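## Task

Take the loose end of the black network patch cord and push it into the port beneath the red label until it clicks and latches, inserting the plug with its latch clip on top. The cord must have stopped moving shortly after you finish, or the task fails.

## Robot and tools

ROBOT. Two six-joint arms, left_arm and right_arm, each ending in a two-finger parallel gripper and carrying a wrist camera. Calibrated base positions in the scene frame: left_arm (-0.017, +0.459, +0.023) m, right_arm (-0.044, -0.322, +0.023) m, both turned only slightly about z. A camera stand is fixed behind the arms. Fixed cameras: cam_head_left, cam_head_right, cam_high, cam_low; wrist cameras: cam_left_wrist, cam_right_wrist; all images are 896x504.

FRAMES. Scene frame: origin at table-top height halfway between the nominal bases, +z up, +x out over the table, left_arm on the +y side (not the same as image left/right). Each arm reports its hand pose, velocities and targets in its OWN base frame; fixed cameras and the table use the scene frame. Gripper axes: fingers point along +z and close along x; end_effector_position is the point between the pads, and the fingertips are 17.5 mm further along +z. A block juts about 10 cm toward the gripper's -y side and turns with it. Printed positions can be off by a few cm.

THE 18-NUMBER ROW (used by execute_actions and move). Always all 18 numbers, both arms, each in [-1, 1]: left dx, dy, dz, rx, ry, rz, left gripper position, force_limit, speed, then the same nine for the right arm. dx, dy, dz, rx, ry, rz are OFFSETS, not poses: measured from that arm's Hand target at the start of the action or move, along that arm's base axes. Scale: 1.0 = 0.6 m for dx/dy/dz and 180 degrees for the rotation; rx, ry, rz form one rotation vector, turning about the Hand target point. A translation longer than 1.0 gets shortened. Six zeros means: hold (re-request) the current Hand target. Gripper numbers are absolute settings: position +1 = fully open (50 mm), about -0.65 = pads meet, -1 = close until something stops them (use this to grip). force_limit: -1 about 20 N per pad, 0 about 102 N, +1 about 185 N. speed: -1 = 20 mm/s, 0 = 85, +1 = 150. Both start at +1. To leave a gripper unchanged, resend its previous three numbers (0 is a real command). New force_limit or speed only apply after a position change of at least 0.01.

TOOLS.
- execute_actions(actions, cameras): actions is a list of actions; each action is a table of up to 15 rows at 1/30 s each, and a short table repeats its final row to fill 15. Every row counts from the same start pose of that action; repeating an offset in a new action moves further. Images come only with an empty list or when cameras asks.
- move(target, speed, blend, stop_force, zero, blocking, cameras): straight-line path toward one row or a list of up to 15 rows, all offsets from the same starting Hand targets. speed in m/s, 0.002 to 3.6, default 0.25 (turns up to twice that in rad/s); one value or one per target. blend in m rounds corners in a list; 0 stops at each. stop_force in N, 3 to 120, ends an arm's path when it feels that much push; zero (default true) re-zeroes moving arms first. blocking=false returns after about 0.5 s (not allowed with stop_force). Paths avoid nothing; max 10 s. Result adds a move: line (done, off_target, moving, held, fault) and limits (paced = pose clipped, held = steps withheld).
- wait(seconds 0 to 10, cameras): arms hold their last command.
- stop(cameras): brakes a running move; fingers keep moving.
- zoom_image(camera, region [x0, y0, x1, y1] in pixels, at most 504 by 504): closer look at the newest image of that camera.
- zero_wrist_force(arm): subtracts the current wrist reading from later ones.
- finished_scene(scene): ends the current scene, given its number; irreversible.

RESULTS. Hand target = last commanded pose after clipping; the gripper often rests a bit short of it, and only a new command closes the gap. Joint velocities may read within noise. object_status: 0 moving, 1 stopped while opening, 2 stopped while closing (holding), 3 reached position or pads met. Opening in mm is about (250 - position_measured) x 0.202. Wrist force/torque are in the gripper's own axes, as force from the surface into the arm, plus a line with the peak since the last shown. Joint torques include the arm's own weight. Tool commands shows current gripper commands. Calls with actions also list positions at some steps. MOTOR HOT appears at 70 °C; at 85 °C the arm brakes for 30 to 60 s.

CONTROL NOTES. Orientation commands are clipped to within 32 degrees of the measured one per step. Motion lags commands by roughly 0.09 or 0.17 to 0.22 s; fast moves overshoot. Keep paths away from an arm's own base. A clearance check blocks arms from nearing each other, but not fingers.

AVOID. Targets past a firm contact (arms are stiff and fault easily); outside force near 150 N or joint contact torque at the limits (138 N m big joints, 25.7 N m wrists) stops the arm for 10 s. Hitting fixed or heavy objects hard, arms pressing on each other, or a gripper closing on the other arm's fingers. Dropping items, releasing something still moving, or leaving anything off the table. Prolonged stretched-out or pushing postures that heat motors. To release a push, command back past the gripper's position. Make sure the cord is still before ending.

Each tool is called after "Request:" as a command line: name --argument value for each argument, lists and objects as JSON in quotes; but a table of rows of numbers goes row by row, as --pt "numbers of a row", without its own name.

## Session

Request:
execute_actions --actions '[]'

Scene clock: 0.00 s.
left_arm: end_effector_position=(+0.0902, -0.0930, +0.3269) position_measured=3 object_status=3 end_effector_quat_wxyz=(-0.224, +0.810, +0.536, -0.081) | right_arm: end_effector_position=(+0.3121, -0.3601, +0.2382) position_measured=3 object_status=3 end_effector_quat_wxyz=(-0.029, +0.972, +0.034, +0.229)
Joint positions: left_arm=[-1.29 -2.236 1.983 -0.925 -1.854 -0.832] | right_arm=[2.368 -1.441 -2.074 -0.907 1.941 0.782]
Joint velocities: within noise
Joint torques (N m): no reading
Motor temperatures (°C): left_arm=[33 34 33 41 39 40] | right_arm=[33 34 32 41 42 44]
Wrist force (N): no reading
Wrist torque (N m): no reading
Wrist force, peak (N): no reading
Hand target: left_arm +0.0902, -0.0930, +0.3269; -0.224, +0.810, +0.536, -0.081 | right_arm +0.3121, -0.3601, +0.2382; -0.029, +0.972, +0.034, +0.229
Tool commands: left_gripper/position=+1.0 left_gripper/force_limit=+1.0 left_gripper/speed=+1.0 right_gripper/position=+1.0 right_gripper/force_limit=+1.0 right_gripper/speed=+1.0

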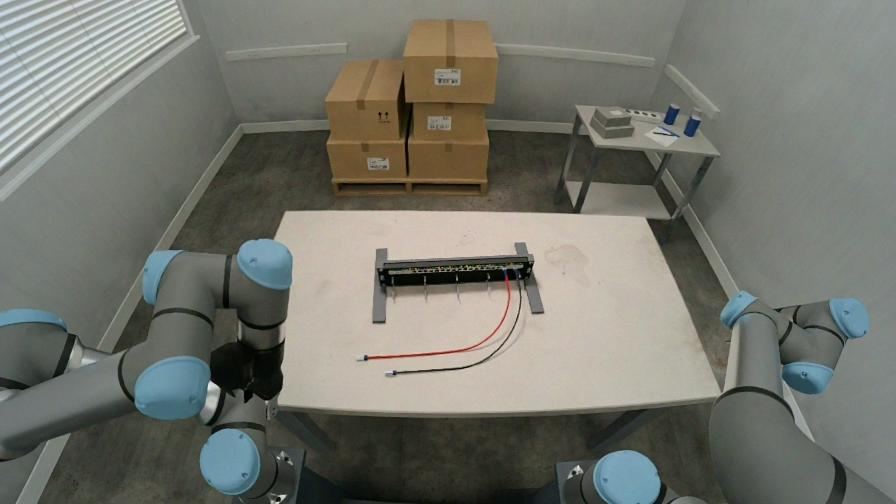

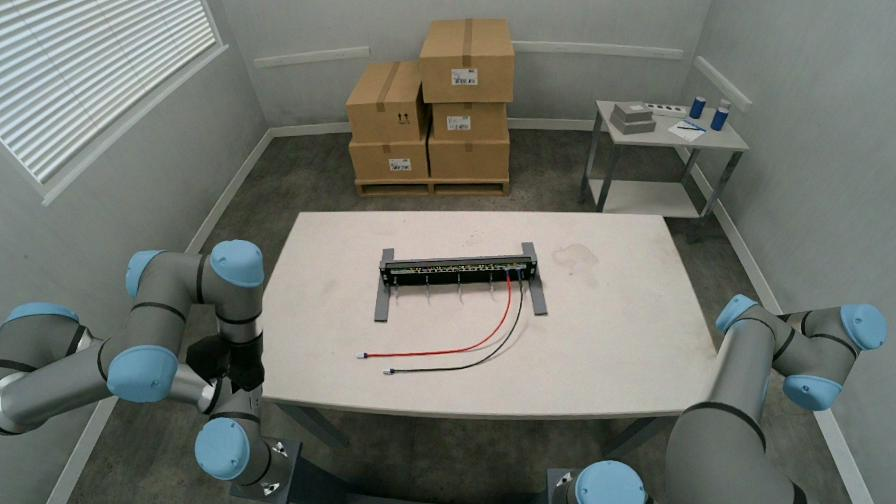

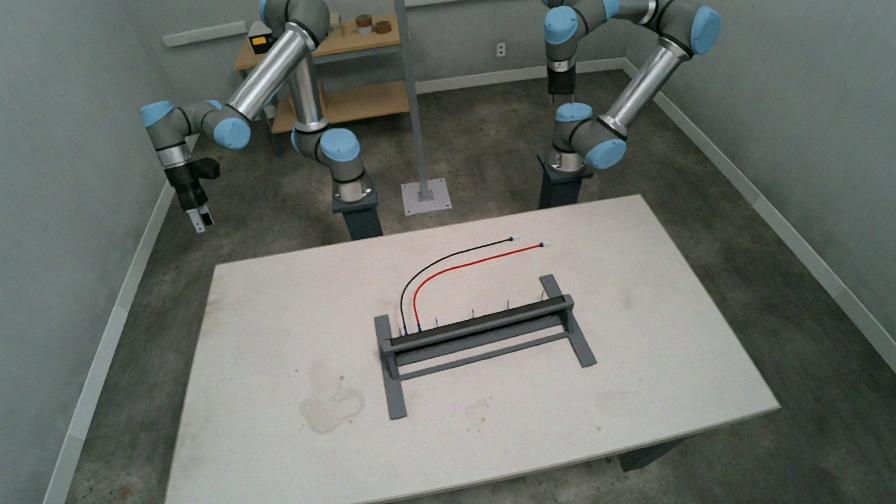

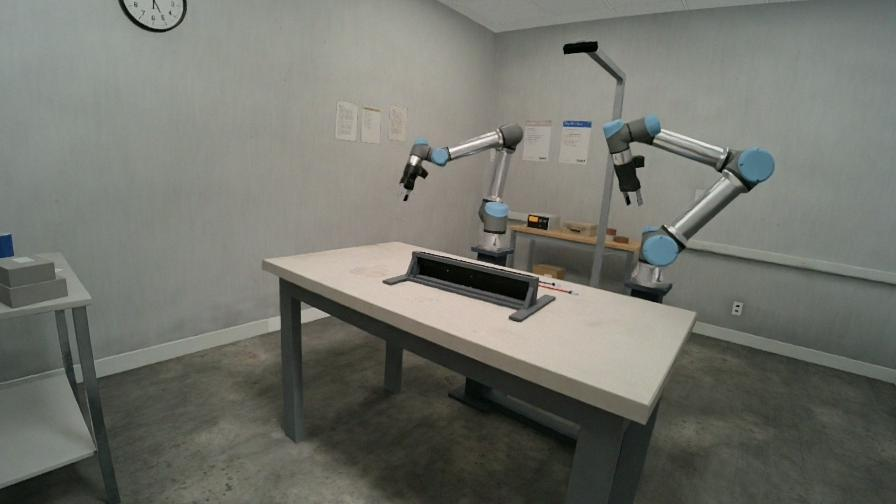

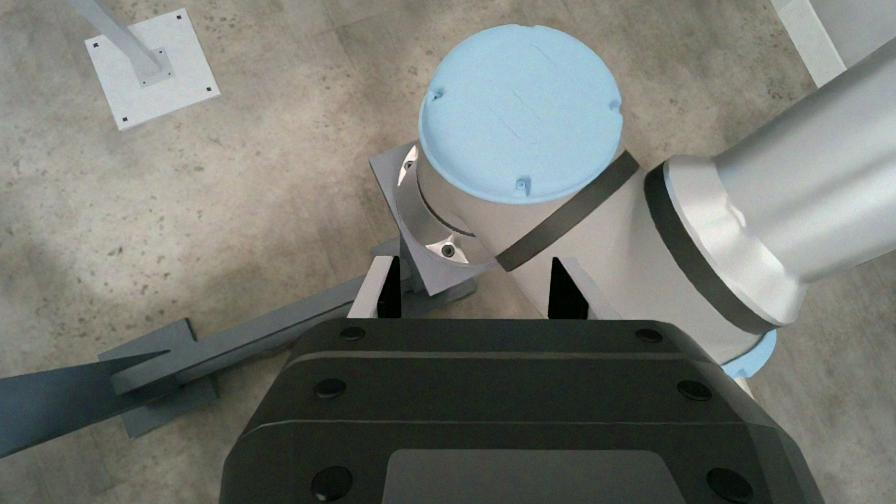

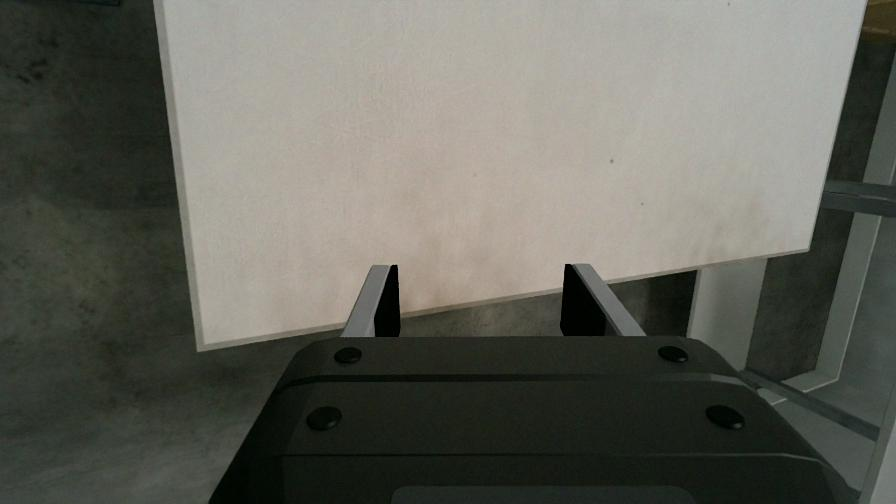

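Request:
zoom_image --camera "cam_head_left" --region '[340, 230, 560, 390]'

Request:
zoom_image --camera "cam_head_right" --region '[370, 240, 550, 310]'

Request:
zoom_image --camera "cam_high" --region '[370, 220, 610, 430]'

Scaled by 2.291 from the camera's 896x504 image, which has a finer 1280x720 frame.

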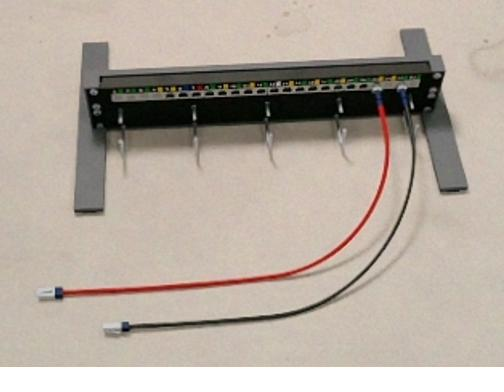

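Scaled by 2.800 from the camera's 896x504 image, which has a finer 1280x720 frame.

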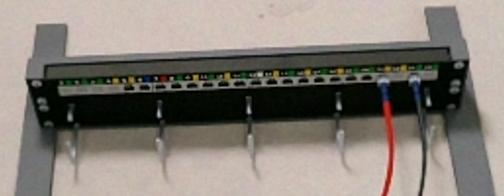

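Scaled by 2.100 from the camera's 896x504 image, which has a finer 1280x720 frame.

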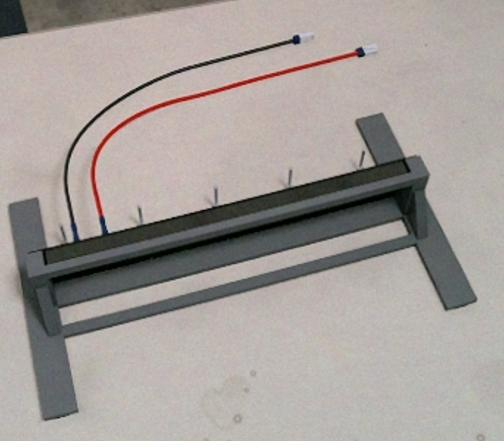

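Request:
move --pt "0.3567 -0.3267 -0.21 0.0615 -0.170 0.614 1 1 1 0 0 0 0 0 0 1 1 1" --speed 0.4 --cameras '["cam_left_wrist","cam_head_left","cam_high"]'

Scene clock: 100.50 s.
left_arm: end_effector_position=(+0.3041, -0.2891, +0.2009) position_measured=3 object_status=3 end_effector_quat_wxyz=(+0.000, +0.000, +1.000, +0.001) | right_arm: end_effector_position=(+0.3121, -0.3601, +0.2382) position_measured=3 object_status=3 end_effector_quat_wxyz=(-0.029, +0.972, +0.034, +0.229)
Joint positions: left_arm=[-1.084 -1.748 2.061 -1.883 -1.57 -2.655] | right_arm=[2.368 -1.441 -2.074 -0.907 1.941 0.782]
Joint torques (N m): left_arm=[12.2 -22.63 -19.22 -0.79 -1.14 -2.21] | right_arm=[1.66 18.6 23.22 3.56 0.66 -0.18]
Wrist force (N): left_arm=[0.4 -0.5 1.1] | right_arm=[0.2 0.2 -0.1]
Wrist torque (N m): left_arm=[-0.06 0.00 0.07] | right_arm=[0.03 -0.04 0.01]
Wrist force, peak (N): left_arm=[-0.3 -1.4 1.4] | right_arm=[-0.5 -0.3 -0.1]
Hand target: left_arm +0.3042, -0.2890, +0.2009; +0.000, -0.001, +1.000, +0.001 | right_arm +0.3121, -0.3601, +0.2382; -0.029, +0.972, +0.034, +0.229
Off the commanded pose: left_arm 0.000 m, 0 deg | right_arm 0.000 m, 0 deg.
move: done
camera_calibration:
cam_left_wrist: T_world_to_cam=[[-0.999805, -0.0169522, -0.0101362, 0.311152], [-0.0193943, 0.939746, 0.341324, 0.228589], [0.00373926, 0.341454, -0.939891, 0.420555], [0, 0, 0, 1]] pos_world=[0.313952, -0.353141, 0.320406]
Images, in order (width x height): cam_head_left 896x504, cam_high 896x504, cam_left_wrist 896x504.

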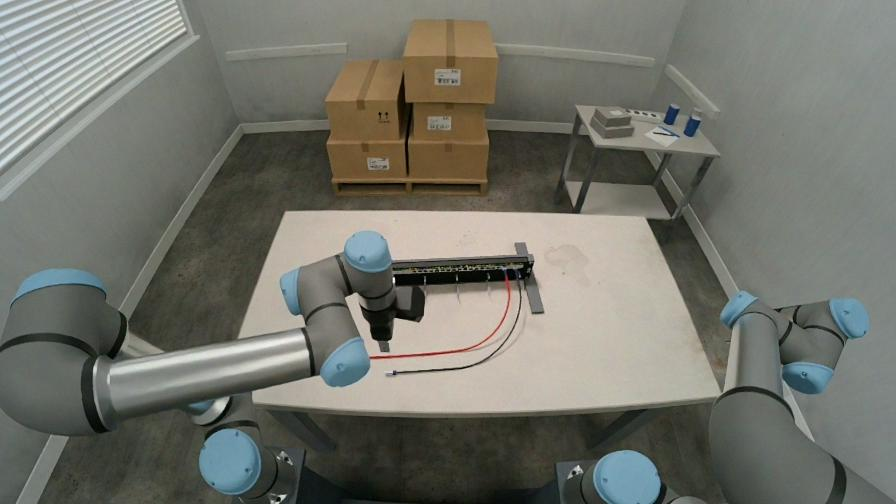

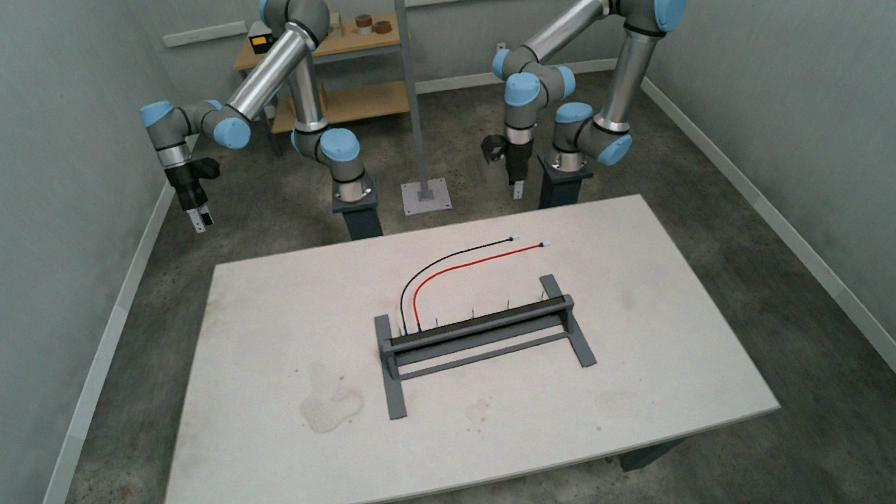

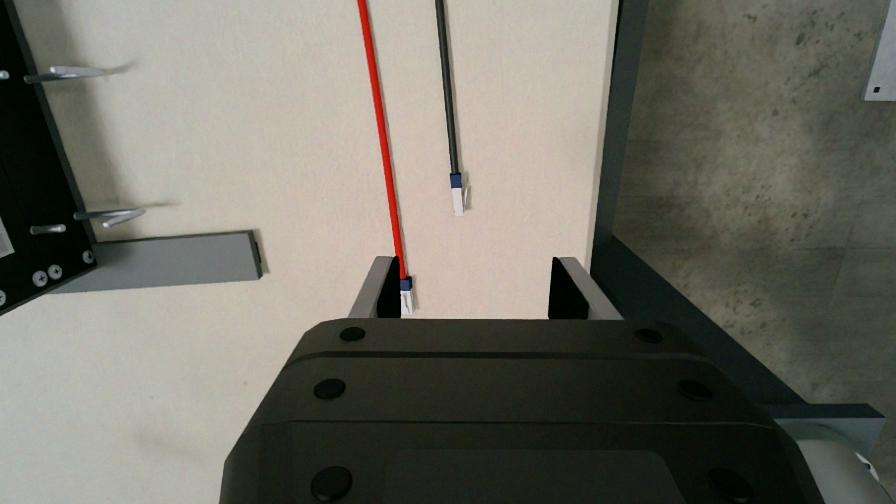

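Request:
zoom_image --camera "cam_left_wrist" --region '[410, 150, 510, 230]'

Request:
zoom_image --camera "cam_left_wrist" --region '[340, 240, 440, 320]'

Request:
zoom_image --camera "cam_left_wrist" --region '[0, 0, 300, 300]'

Scaled by 5.040 from the camera's 896x504 image, which has a finer 1280x720 frame.

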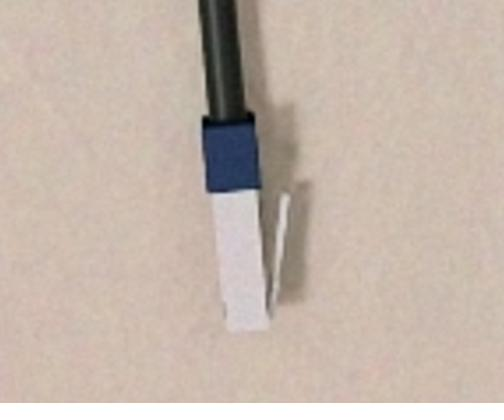

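Scaled by 5.040 from the camera's 896x504 image, which has a finer 1280x720 frame.

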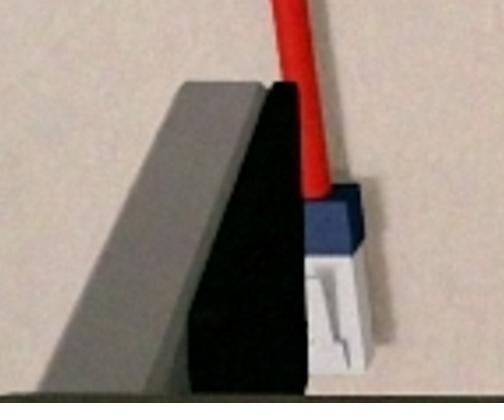

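Scaled by 1.680 from the camera's 896x504 image, which has a finer 1280x720 frame.

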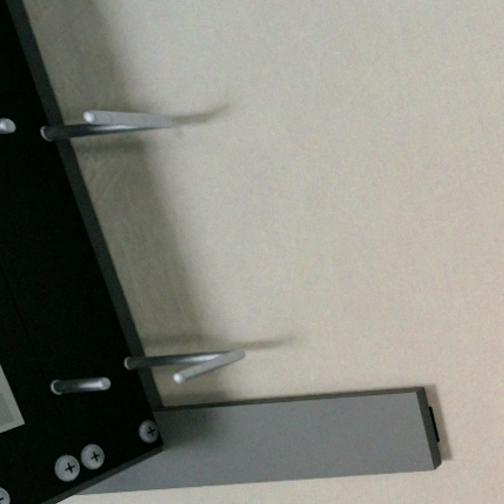

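Request:
move --pt "0.261 -0.158 -0.02 -0.302 -0.302 0.431 1 1 1 0 0 0 0 0 0 1 1 1" --speed 0.4 --cameras '["cam_left_wrist","cam_head_left","cam_low"]'

Scene clock: 164.13 s.
left_arm: end_effector_position=(+0.4608, -0.3838, +0.1889) position_measured=3 object_status=3 end_effector_quat_wxyz=(-0.405, +0.580, -0.579, +0.406) | right_arm: end_effector_position=(+0.3121, -0.3601, +0.2382) position_measured=3 object_status=3 end_effector_quat_wxyz=(-0.029, +0.972, +0.034, +0.229)
Joint positions: left_arm=[-1.363 -1.251 2.286 -3.122 -0.405 -4.161] | right_arm=[2.368 -1.441 -2.074 -0.907 1.941 0.782]
Joint torques (N m): left_arm=[13 -20.26 -12.23 -5.31 2.87 -0.55] | right_arm=[1.25 18.14 23.81 3.82 0.62 -0.06]
Wrist force (N): left_arm=[-0.2 0.3 1.5] | right_arm=[0.0 -0.1 0.1]
Wrist torque (N m): left_arm=[0.01 -0.14 -0.15] | right_arm=[-0.02 0.00 0.01]
Wrist force, peak (N): left_arm=[0.2 0.7 2.6] | right_arm=[0.4 -0.4 0.3]
Hand target: left_arm +0.4608, -0.3838, +0.1889; -0.405, +0.580, -0.579, +0.406 | right_arm +0.3121, -0.3601, +0.2382; -0.029, +0.972, +0.034, +0.229
Off the commanded pose: left_arm 0.000 m, 0 deg | right_arm 0.000 m, 0 deg.
move: done
camera_calibration:
cam_left_wrist: T_world_to_cam=[[0.015276, -0.9998, 0.0128924, -0.383267], [-0.641819, -0.0196917, -0.766604, 0.452623], [0.766704, 0.00343607, -0.641991, -0.0964357], [0, 0, 0, 1]] pos_world=[0.370294, -0.373946, 0.290013]
Images, in order (width x height): cam_head_left 896x504, cam_low 896x504, cam_left_wrist 896x504.

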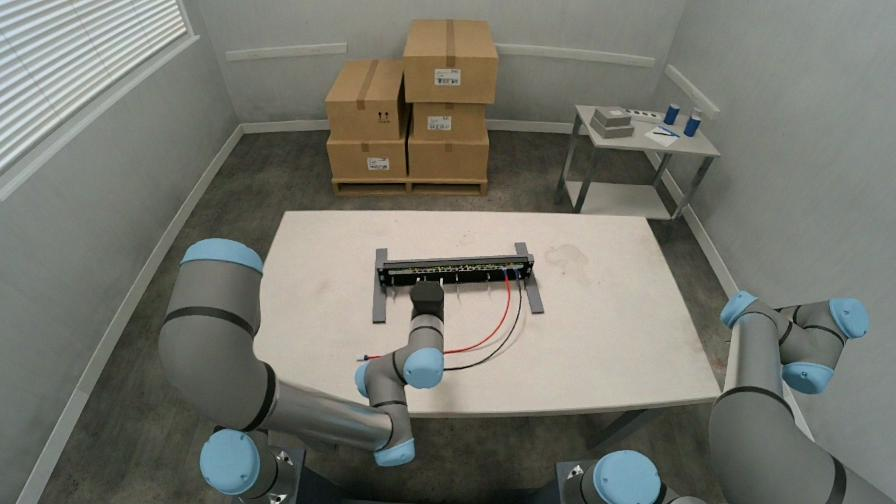

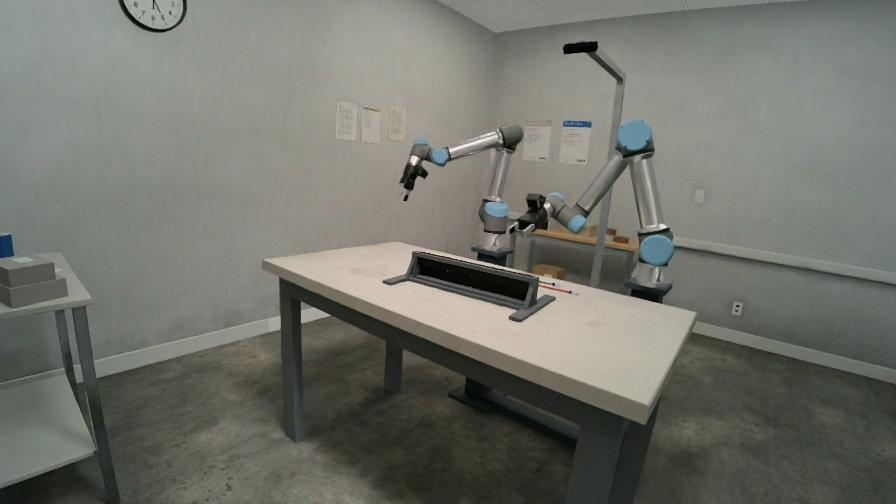

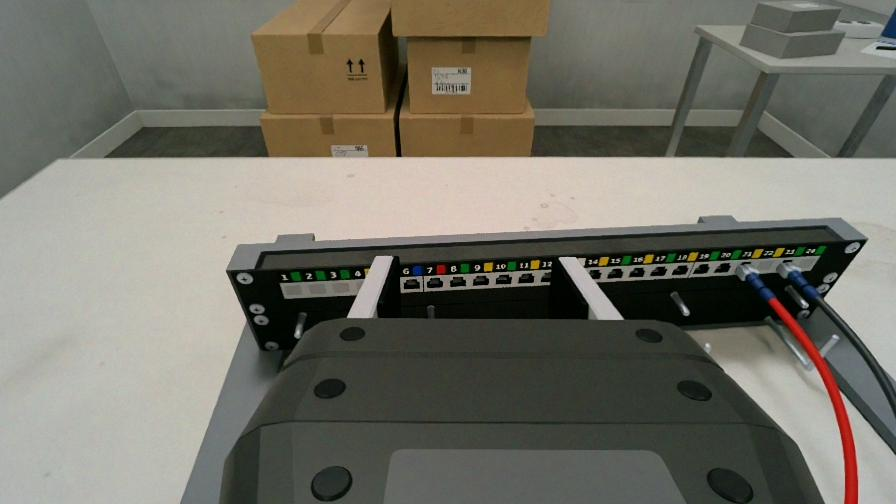

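Request:
zoom_image --camera "cam_left_wrist" --region '[370, 240, 520, 330]'

Request:
zoom_image --camera "cam_left_wrist" --region '[680, 210, 870, 340]'

Request:
zoom_image --camera "cam_left_wrist" --region '[220, 220, 410, 350]'

Scaled by 3.360 from the camera's 896x504 image, which has a finer 1280x720 frame.

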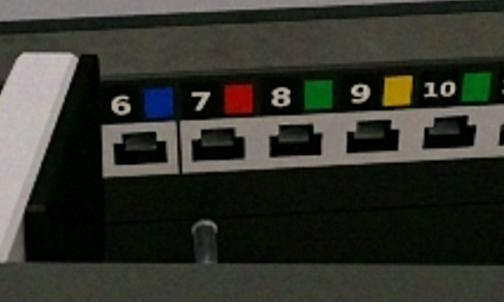

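Scaled by 2.653 from the camera's 896x504 image, which has a finer 1280x720 frame.

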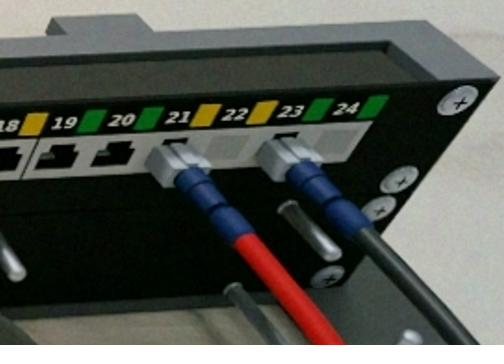

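Scaled by 2.653 from the camera's 896x504 image, which has a finer 1280x720 frame.

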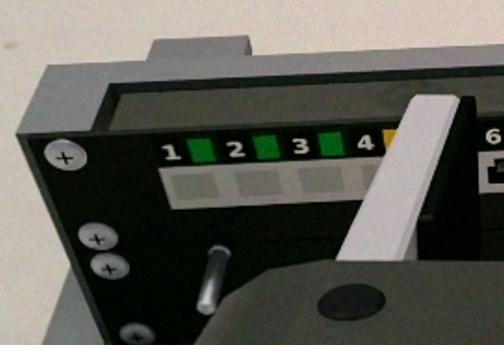

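Request:
move --pt "-0.245 0.0513 -0.148 -0.301 0.302 0.431 1 1 1 0 0 0 0 0 0 1 1 1" --speed 0.4 --cameras '["cam_left_wrist","cam_head_left"]'

Scene clock: 372.03 s.
left_arm: end_effector_position=(+0.3139, -0.3529, +0.1001) position_measured=3 object_status=3 end_effector_quat_wxyz=(+0.000, +1.000, +0.000, +0.000) | right_arm: end_effector_position=(+0.3121, -0.3601, +0.2382) position_measured=3 object_status=3 end_effector_quat_wxyz=(-0.029, +0.972, +0.034, +0.229)
Joint positions: left_arm=[-1.13 -1.491 2.108 -2.186 -1.571 -5.842] | right_arm=[2.368 -1.441 -2.074 -0.907 1.941 0.782]
Joint torques (N m): left_arm=[-13.65 -15.03 -30.97 -1.16 -0.86 1.05] | right_arm=[2.22 17.8 23.21 3.51 0.6 -0.05]
Wrist force (N): left_arm=[0.4 -0.8 0.1] | right_arm=[0.3 0.0 0.1]
Wrist torque (N m): left_arm=[-0.14 -0.03 -0.02] | right_arm=[0.00 -0.05 0.01]
Wrist force, peak (N): left_arm=[-0.2 0.1 2.3] | right_arm=[0.2 0.3 -0.5]
Hand target: left_arm +0.3138, -0.3530, +0.1001; +0.000, +1.000, +0.000, -0.001 | right_arm +0.3121, -0.3601, +0.2382; -0.029, +0.972, +0.034, +0.229
Off the commanded pose: left_arm 0.000 m, 0 deg | right_arm 0.000 m, 0 deg.
move: done
camera_calibration:
cam_left_wrist: T_world_to_cam=[[0.999815, 0.0158204, -0.0109728, -0.297212], [0.0186067, -0.940412, 0.339528, -0.352129], [-0.00494745, -0.339669, -0.940532, 0.110064], [0, 0, 0, 1]] pos_world=[0.304253, -0.289059, 0.219815]
Images, in order (width x height): cam_head_left 896x504, cam_left_wrist 896x504.

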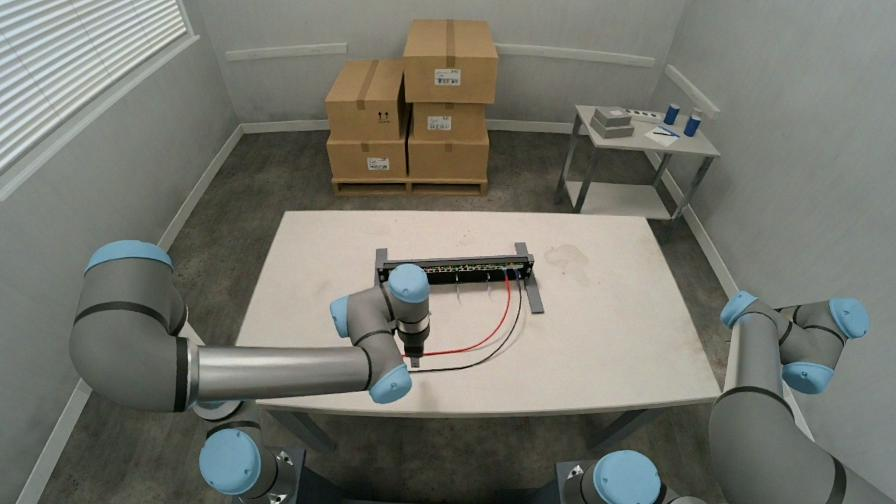

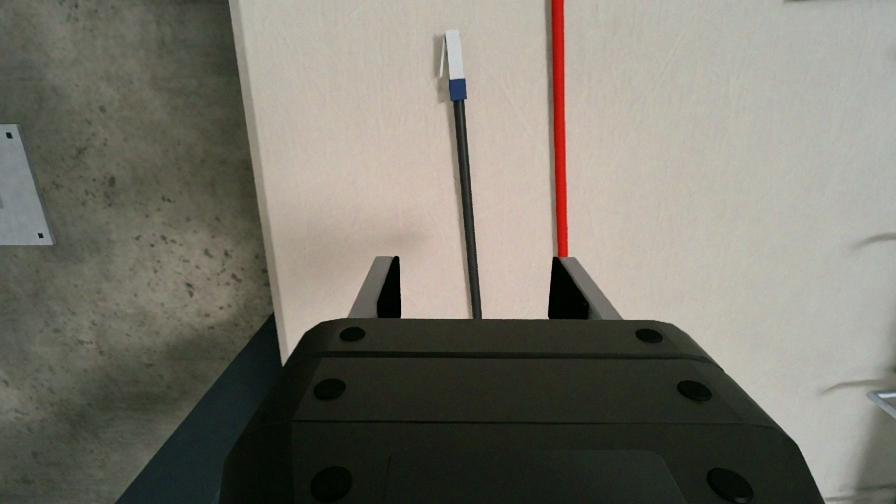

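Request:
move --pt "0.0013 0 -0.118 0 0 0.0378 0.6 -0.8 0 0 0 0 0 0 0 1 1 1" --speed 0.25

Request:
move --pt "0 0 -0.0545 0 0 0 0.6 -0.8 0 0 0 0 0 0 0 1 1 1" --speed 0.03 --stop_force 8 --cameras '["cam_left_wrist"]'

Scene clock: 405.03 s.
left_arm: end_effector_position=(+0.3146, -0.3530, +0.0293) position_measured=63 object_status=3 end_effector_quat_wxyz=(+0.000, +0.998, +0.059, -0.001) | right_arm: end_effector_position=(+0.3121, -0.3601, +0.2382) position_measured=3 object_status=3 end_effector_quat_wxyz=(-0.029, +0.972, +0.034, +0.229)
Joint positions: left_arm=[-1.128 -1.358 2.188 -2.4 -1.572 -5.959] | right_arm=[2.368 -1.441 -2.074 -0.907 1.941 0.782]
Joint torques (N m): left_arm=[11.63 -24.55 -26.02 -3.45 1.17 1.13] | right_arm=[1.4 18.09 22.84 3.76 0.61 -0.24]
Wrist force (N): left_arm=[-0.1 0.2 0.2] | right_arm=[0.3 0.1 -0.2]
Wrist torque (N m): left_arm=[0.03 0.09 0.02] | right_arm=[0.01 -0.05 0.01]
Wrist force, peak (N): left_arm=[-0.1 0.0 3.1] | right_arm=[0.4 0.1 -0.6]
Hand target: left_arm +0.3146, -0.3530, +0.0293; +0.000, +0.998, +0.059, -0.001 | right_arm +0.3121, -0.3601, +0.2382; -0.029, +0.972, +0.034, +0.229
Off the commanded pose: left_arm 0.000 m, 0 deg | right_arm 0.000 m, 0 deg.
move: done

Scene clock: 407.23 s.
left_arm: end_effector_position=(+0.3146, -0.3530, -0.0034) position_measured=63 object_status=3 end_effector_quat_wxyz=(+0.000, +0.998, +0.059, -0.001) | right_arm: end_effector_position=(+0.3121, -0.3601, +0.2382) position_measured=3 object_status=3 end_effector_quat_wxyz=(-0.029, +0.972, +0.034, +0.229)
Joint positions: left_arm=[-1.128 -1.285 2.215 -2.5 -1.572 -5.959] | right_arm=[2.368 -1.441 -2.074 -0.907 1.941 0.782]
Joint torques (N m): left_arm=[11.23 -40.67 -27.48 -0.05 1.24 -2.14] | right_arm=[1.56 17.61 23.07 3.65 0.71 -0.27]
Wrist force (N): left_arm=[0.0 0.2 0.6] | right_arm=[-0.2 -0.1 0.0]
Wrist torque (N m): left_arm=[0.01 0.09 0.04] | right_arm=[-0.01 0.03 0.01]
Wrist force, peak (N): left_arm=[0.1 0.1 1.4] | right_arm=[0.6 -0.1 -0.4]
Hand target: left_arm +0.3146, -0.3530, -0.0034; +0.000, +0.998, +0.059, -0.001 | right_arm +0.3121, -0.3601, +0.2382; -0.029, +0.972, +0.034, +0.229
Off the commanded pose: left_arm 0.000 m, 0 deg | right_arm 0.000 m, 0 deg.
move: done
camera_calibration:
cam_left_wrist: T_world_to_cam=[[0.990903, 0.13412, -0.0111213, -0.254403], [0.129901, -0.931574, 0.339553, -0.348945], [0.0351806, -0.337909, -0.940521, 0.000594426], [0, 0, 0, 1]] pos_world=[0.297396, -0.290746, 0.116215]
Images, in order (width x height): cam_left_wrist 896x504.

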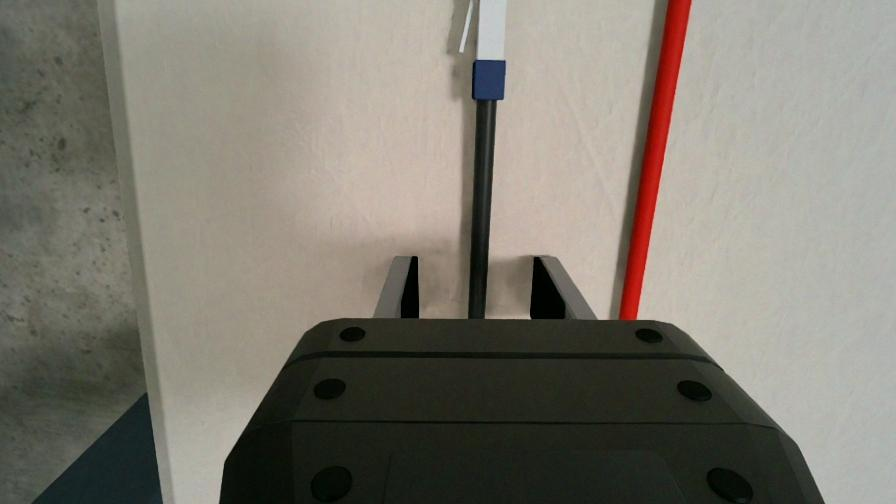

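Request:
move --pt "0 0 0 0 0 0 -1 -0.8 -0.5 0 0 0 0 0 0 1 1 1" --pt "0 0 0.217 0 0 0 -1 -0.8 -0.5 0 0 0 0 0 0 1 1 1" --pt "0.06 -0.16 0.217 0 0 0 -1 -0.8 -0.5 0 0 0 0 0 0 1 1 1" --speed 0.15 --blend '[0,0.04,0]' --cameras '["cam_left_wrist","cam_head_left","cam_head_right","cam_high","cam_low"]'

Scene clock: 420.07 s.
left_arm: end_effector_position=(+0.3505, -0.4490, +0.1267) position_measured=225 object_status=2 end_effector_quat_wxyz=(+0.000, +0.998, +0.059, -0.001) | right_arm: end_effector_position=(+0.3121, -0.3601, +0.2382) position_measured=3 object_status=3 end_effector_quat_wxyz=(-0.029, +0.972, +0.034, +0.229)
Joint positions: left_arm=[-1.144 -1.31 1.807 -2.067 -1.572 -5.974] | right_arm=[2.368 -1.441 -2.074 -0.907 1.941 0.782]
Joint torques (N m): left_arm=[12.96 -31.66 -31.69 -5.18 -0.78 2.22] | right_arm=[2.05 17.88 23.51 3.51 0.73 -0.31]
Wrist force (N): left_arm=[0.2 -0.6 0.8] | right_arm=[0.0 0.0 0.0]
Wrist torque (N m): left_arm=[-0.09 -0.02 0.09] | right_arm=[-0.01 0.00 0.01]
Wrist force, peak (N): left_arm=[0.0 -0.3 3.3] | right_arm=[0.3 -0.3 -0.4]
Hand target: left_arm +0.3506, -0.4490, +0.1268; +0.000, +0.998, +0.059, -0.001 | right_arm +0.3121, -0.3601, +0.2382; -0.029, +0.972, +0.034, +0.229
Off the commanded pose: left_arm 0.000 m, 0 deg | right_arm 0.000 m, 0 deg.
move: done
camera_calibration:
cam_left_wrist: T_world_to_cam=[[0.99092, 0.133989, -0.0111645, -0.2757], [0.129797, -0.931636, 0.339423, -0.487207], [0.0350777, -0.33779, -0.940568, 0.0894402], [0, 0, 0, 1]] pos_world=[0.333297, -0.386746, 0.246416]
Images, in order (width x height): cam_head_left 896x504, cam_head_right 896x504, cam_high 896x504, cam_low 896x504, cam_left_wrist 896x504.

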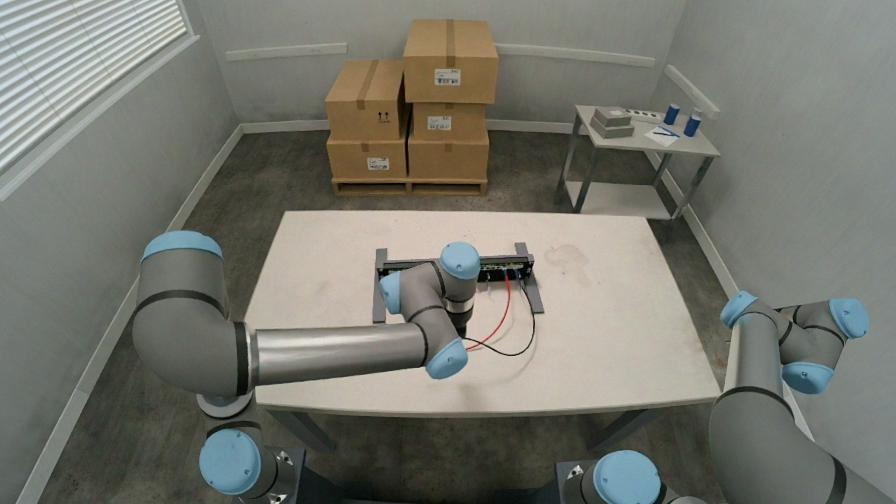

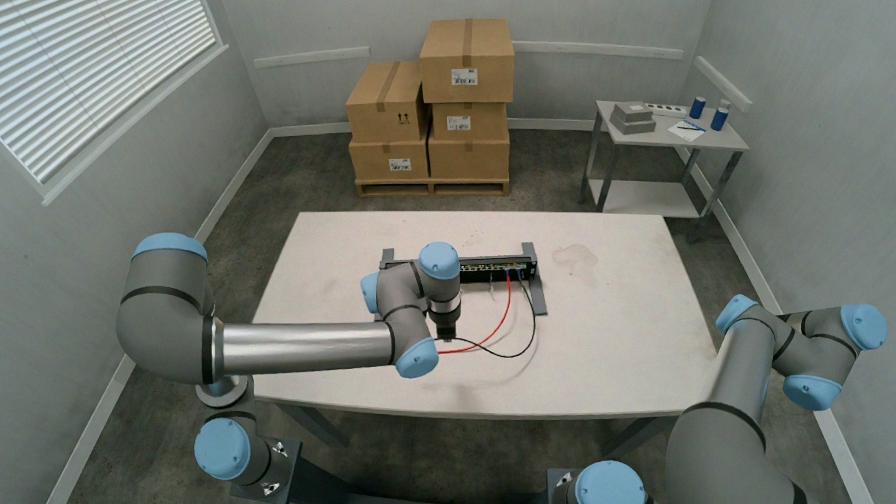

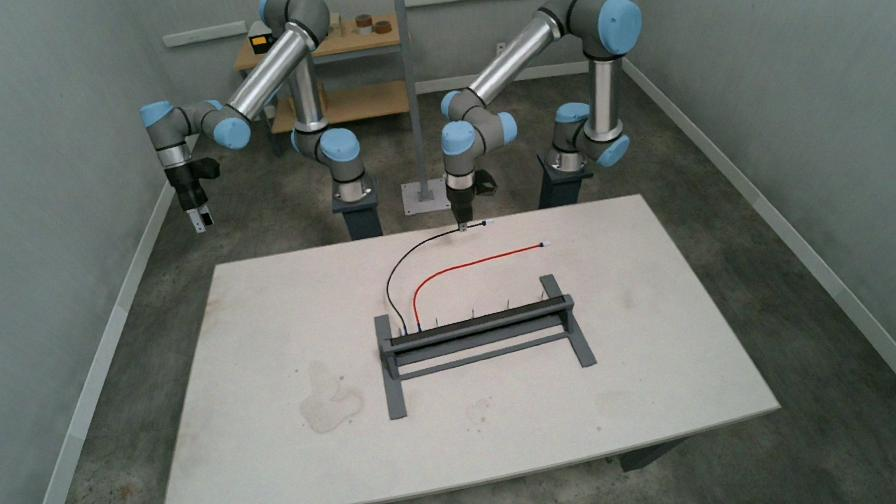

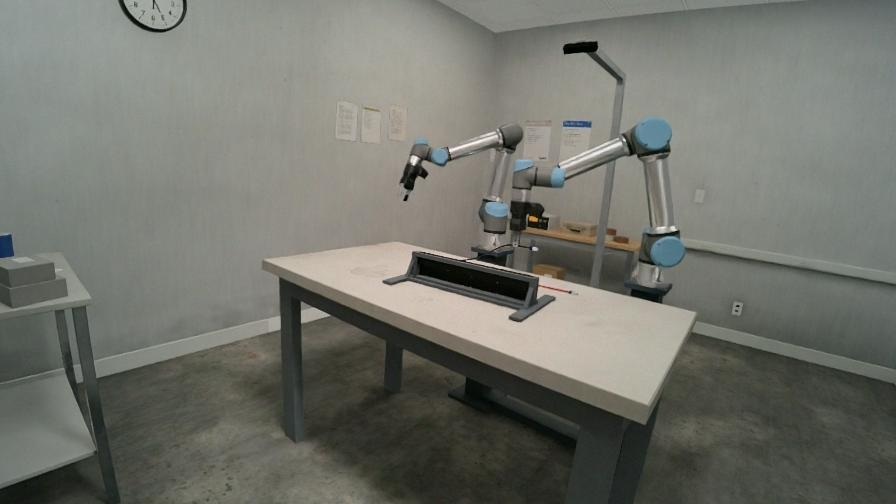

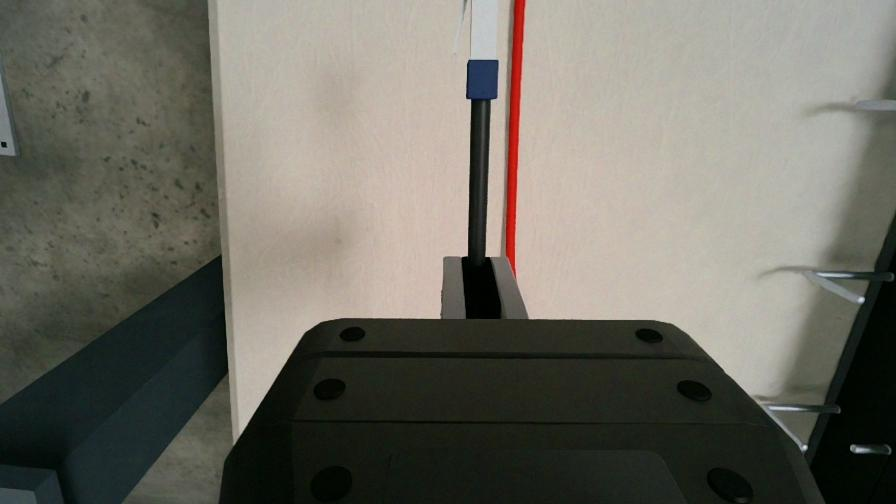

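Request:
move --pt "0 0 0 0 0 0 -1 -0.8 -0.5 -0.153 0.85 -0.13 0.162 -0.323 0.231 1 1 1" --speed 0.4 --cameras '["cam_right_wrist","cam_head_left","cam_high","cam_low"]'

Scene clock: 458.23 s.
left_arm: end_effector_position=(+0.3506, -0.4490, +0.1268) position_measured=225 object_status=2 end_effector_quat_wxyz=(+0.000, +0.998, +0.059, -0.001) | right_arm: end_effector_position=(+0.2719, -0.1418, +0.2047) position_measured=3 object_status=3 end_effector_quat_wxyz=(-0.163, +0.874, +0.165, +0.426)
Joint positions: left_arm=[-1.144 -1.31 1.807 -2.067 -1.572 -5.974] | right_arm=[2.443 -1.154 -2.63 -0.515 2.451 0.694]
Joint torques (N m): left_arm=[12.62 -24.39 -33.62 -5.16 -1.02 2.65] | right_arm=[-6.6 -5.27 12.3 5.28 -0.48 -2.22]
Wrist force (N): left_arm=[0.0 -0.4 0.9] | right_arm=[-1.2 0.1 -1.1]
Wrist torque (N m): left_arm=[-0.07 0.01 0.08] | right_arm=[-0.09 0.03 -0.04]
Wrist force, peak (N): left_arm=[0.1 -0.7 1.1] | right_arm=[-7.8 -16.0 7.4]
Hand target: left_arm +0.3506, -0.4490, +0.1268; +0.000, +0.998, +0.059, -0.001 | right_arm +0.2719, -0.1418, +0.2046; -0.163, +0.874, +0.165, +0.426 (not the last commanded pose)
Off the commanded pose: left_arm 0.000 m, 0 deg | right_arm 0.300 m, 44 deg.
move: held (right_arm; a check stopped the path); limits=held
pose unreachable (right arm): on one or more control steps of this call, first in action 0 (counted from 0), this arm could not follow its commanded pose, so it was not sent that pose on those steps. It may still have moved: this result reports where it is.
cause: moving toward the commanded pose would bring two parts of the arm too close to each other (its gripper and another part of the arm, with joints 4 (wrist 1) to 6 (wrist 3) between them, 5 mm apart when it was first held).
camera_calibration:
cam_right_wrist: T_world_to_cam=[[0.58057, 0.15756, 0.79882, -0.294182], [0.180108, -0.981645, 0.0627211, -0.181445], [0.79404, 0.10746, -0.598292, 0.0483592], [0, 0, 0, 1]] pos_world=[0.165074, -0.13696, 0.275311]
Images, in order (width x height): cam_head_left 896x504, cam_high 896x504, cam_low 896x504, cam_right_wrist 896x504.

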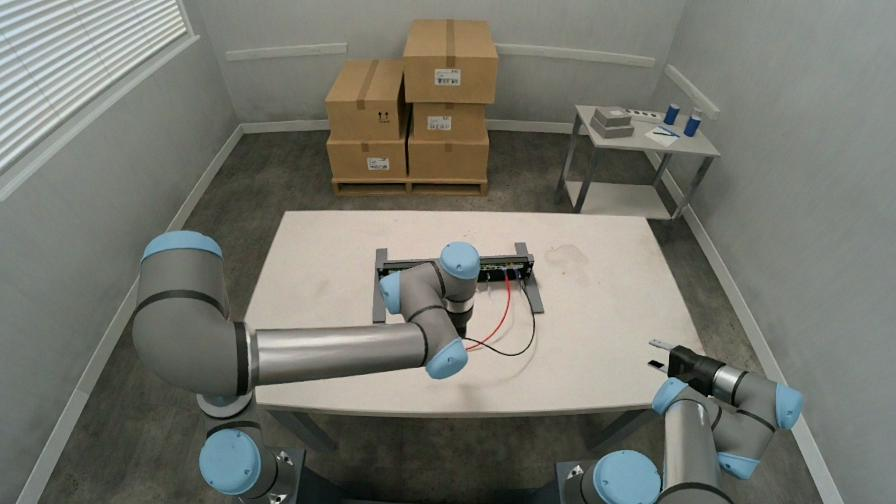

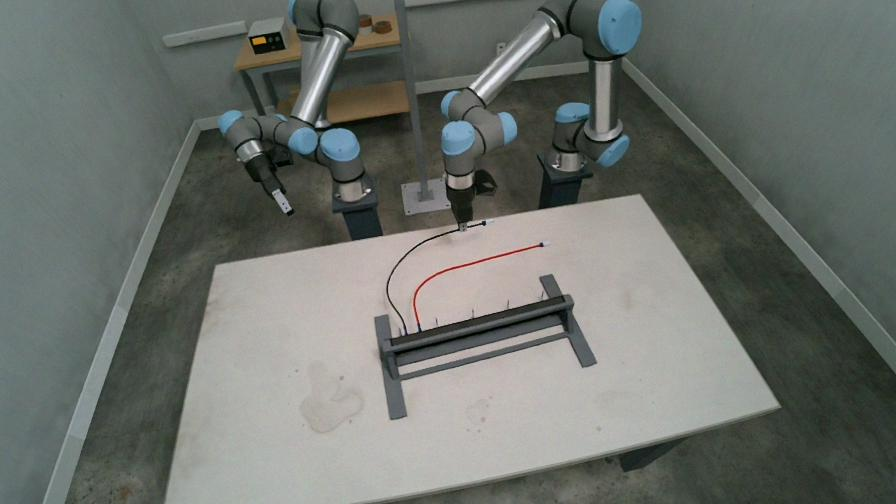

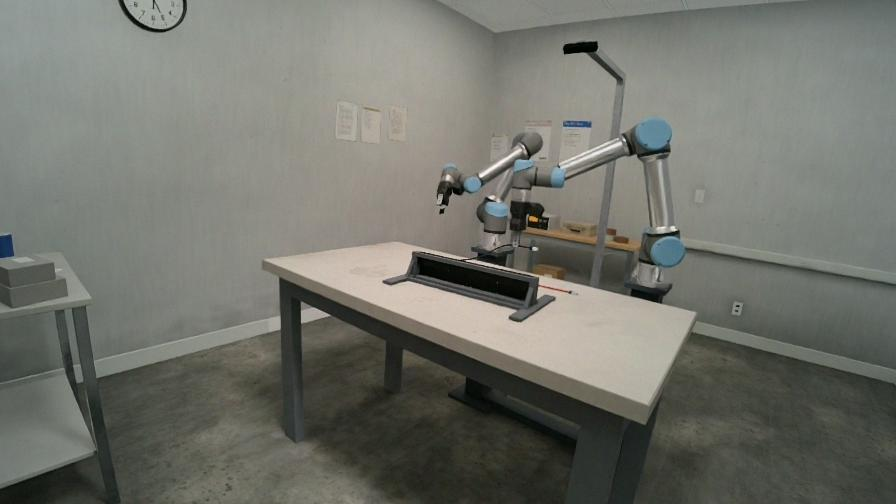

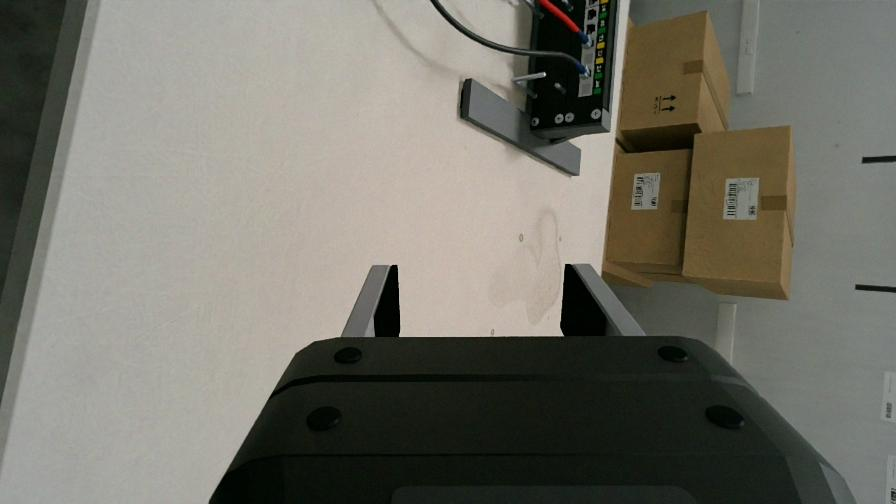

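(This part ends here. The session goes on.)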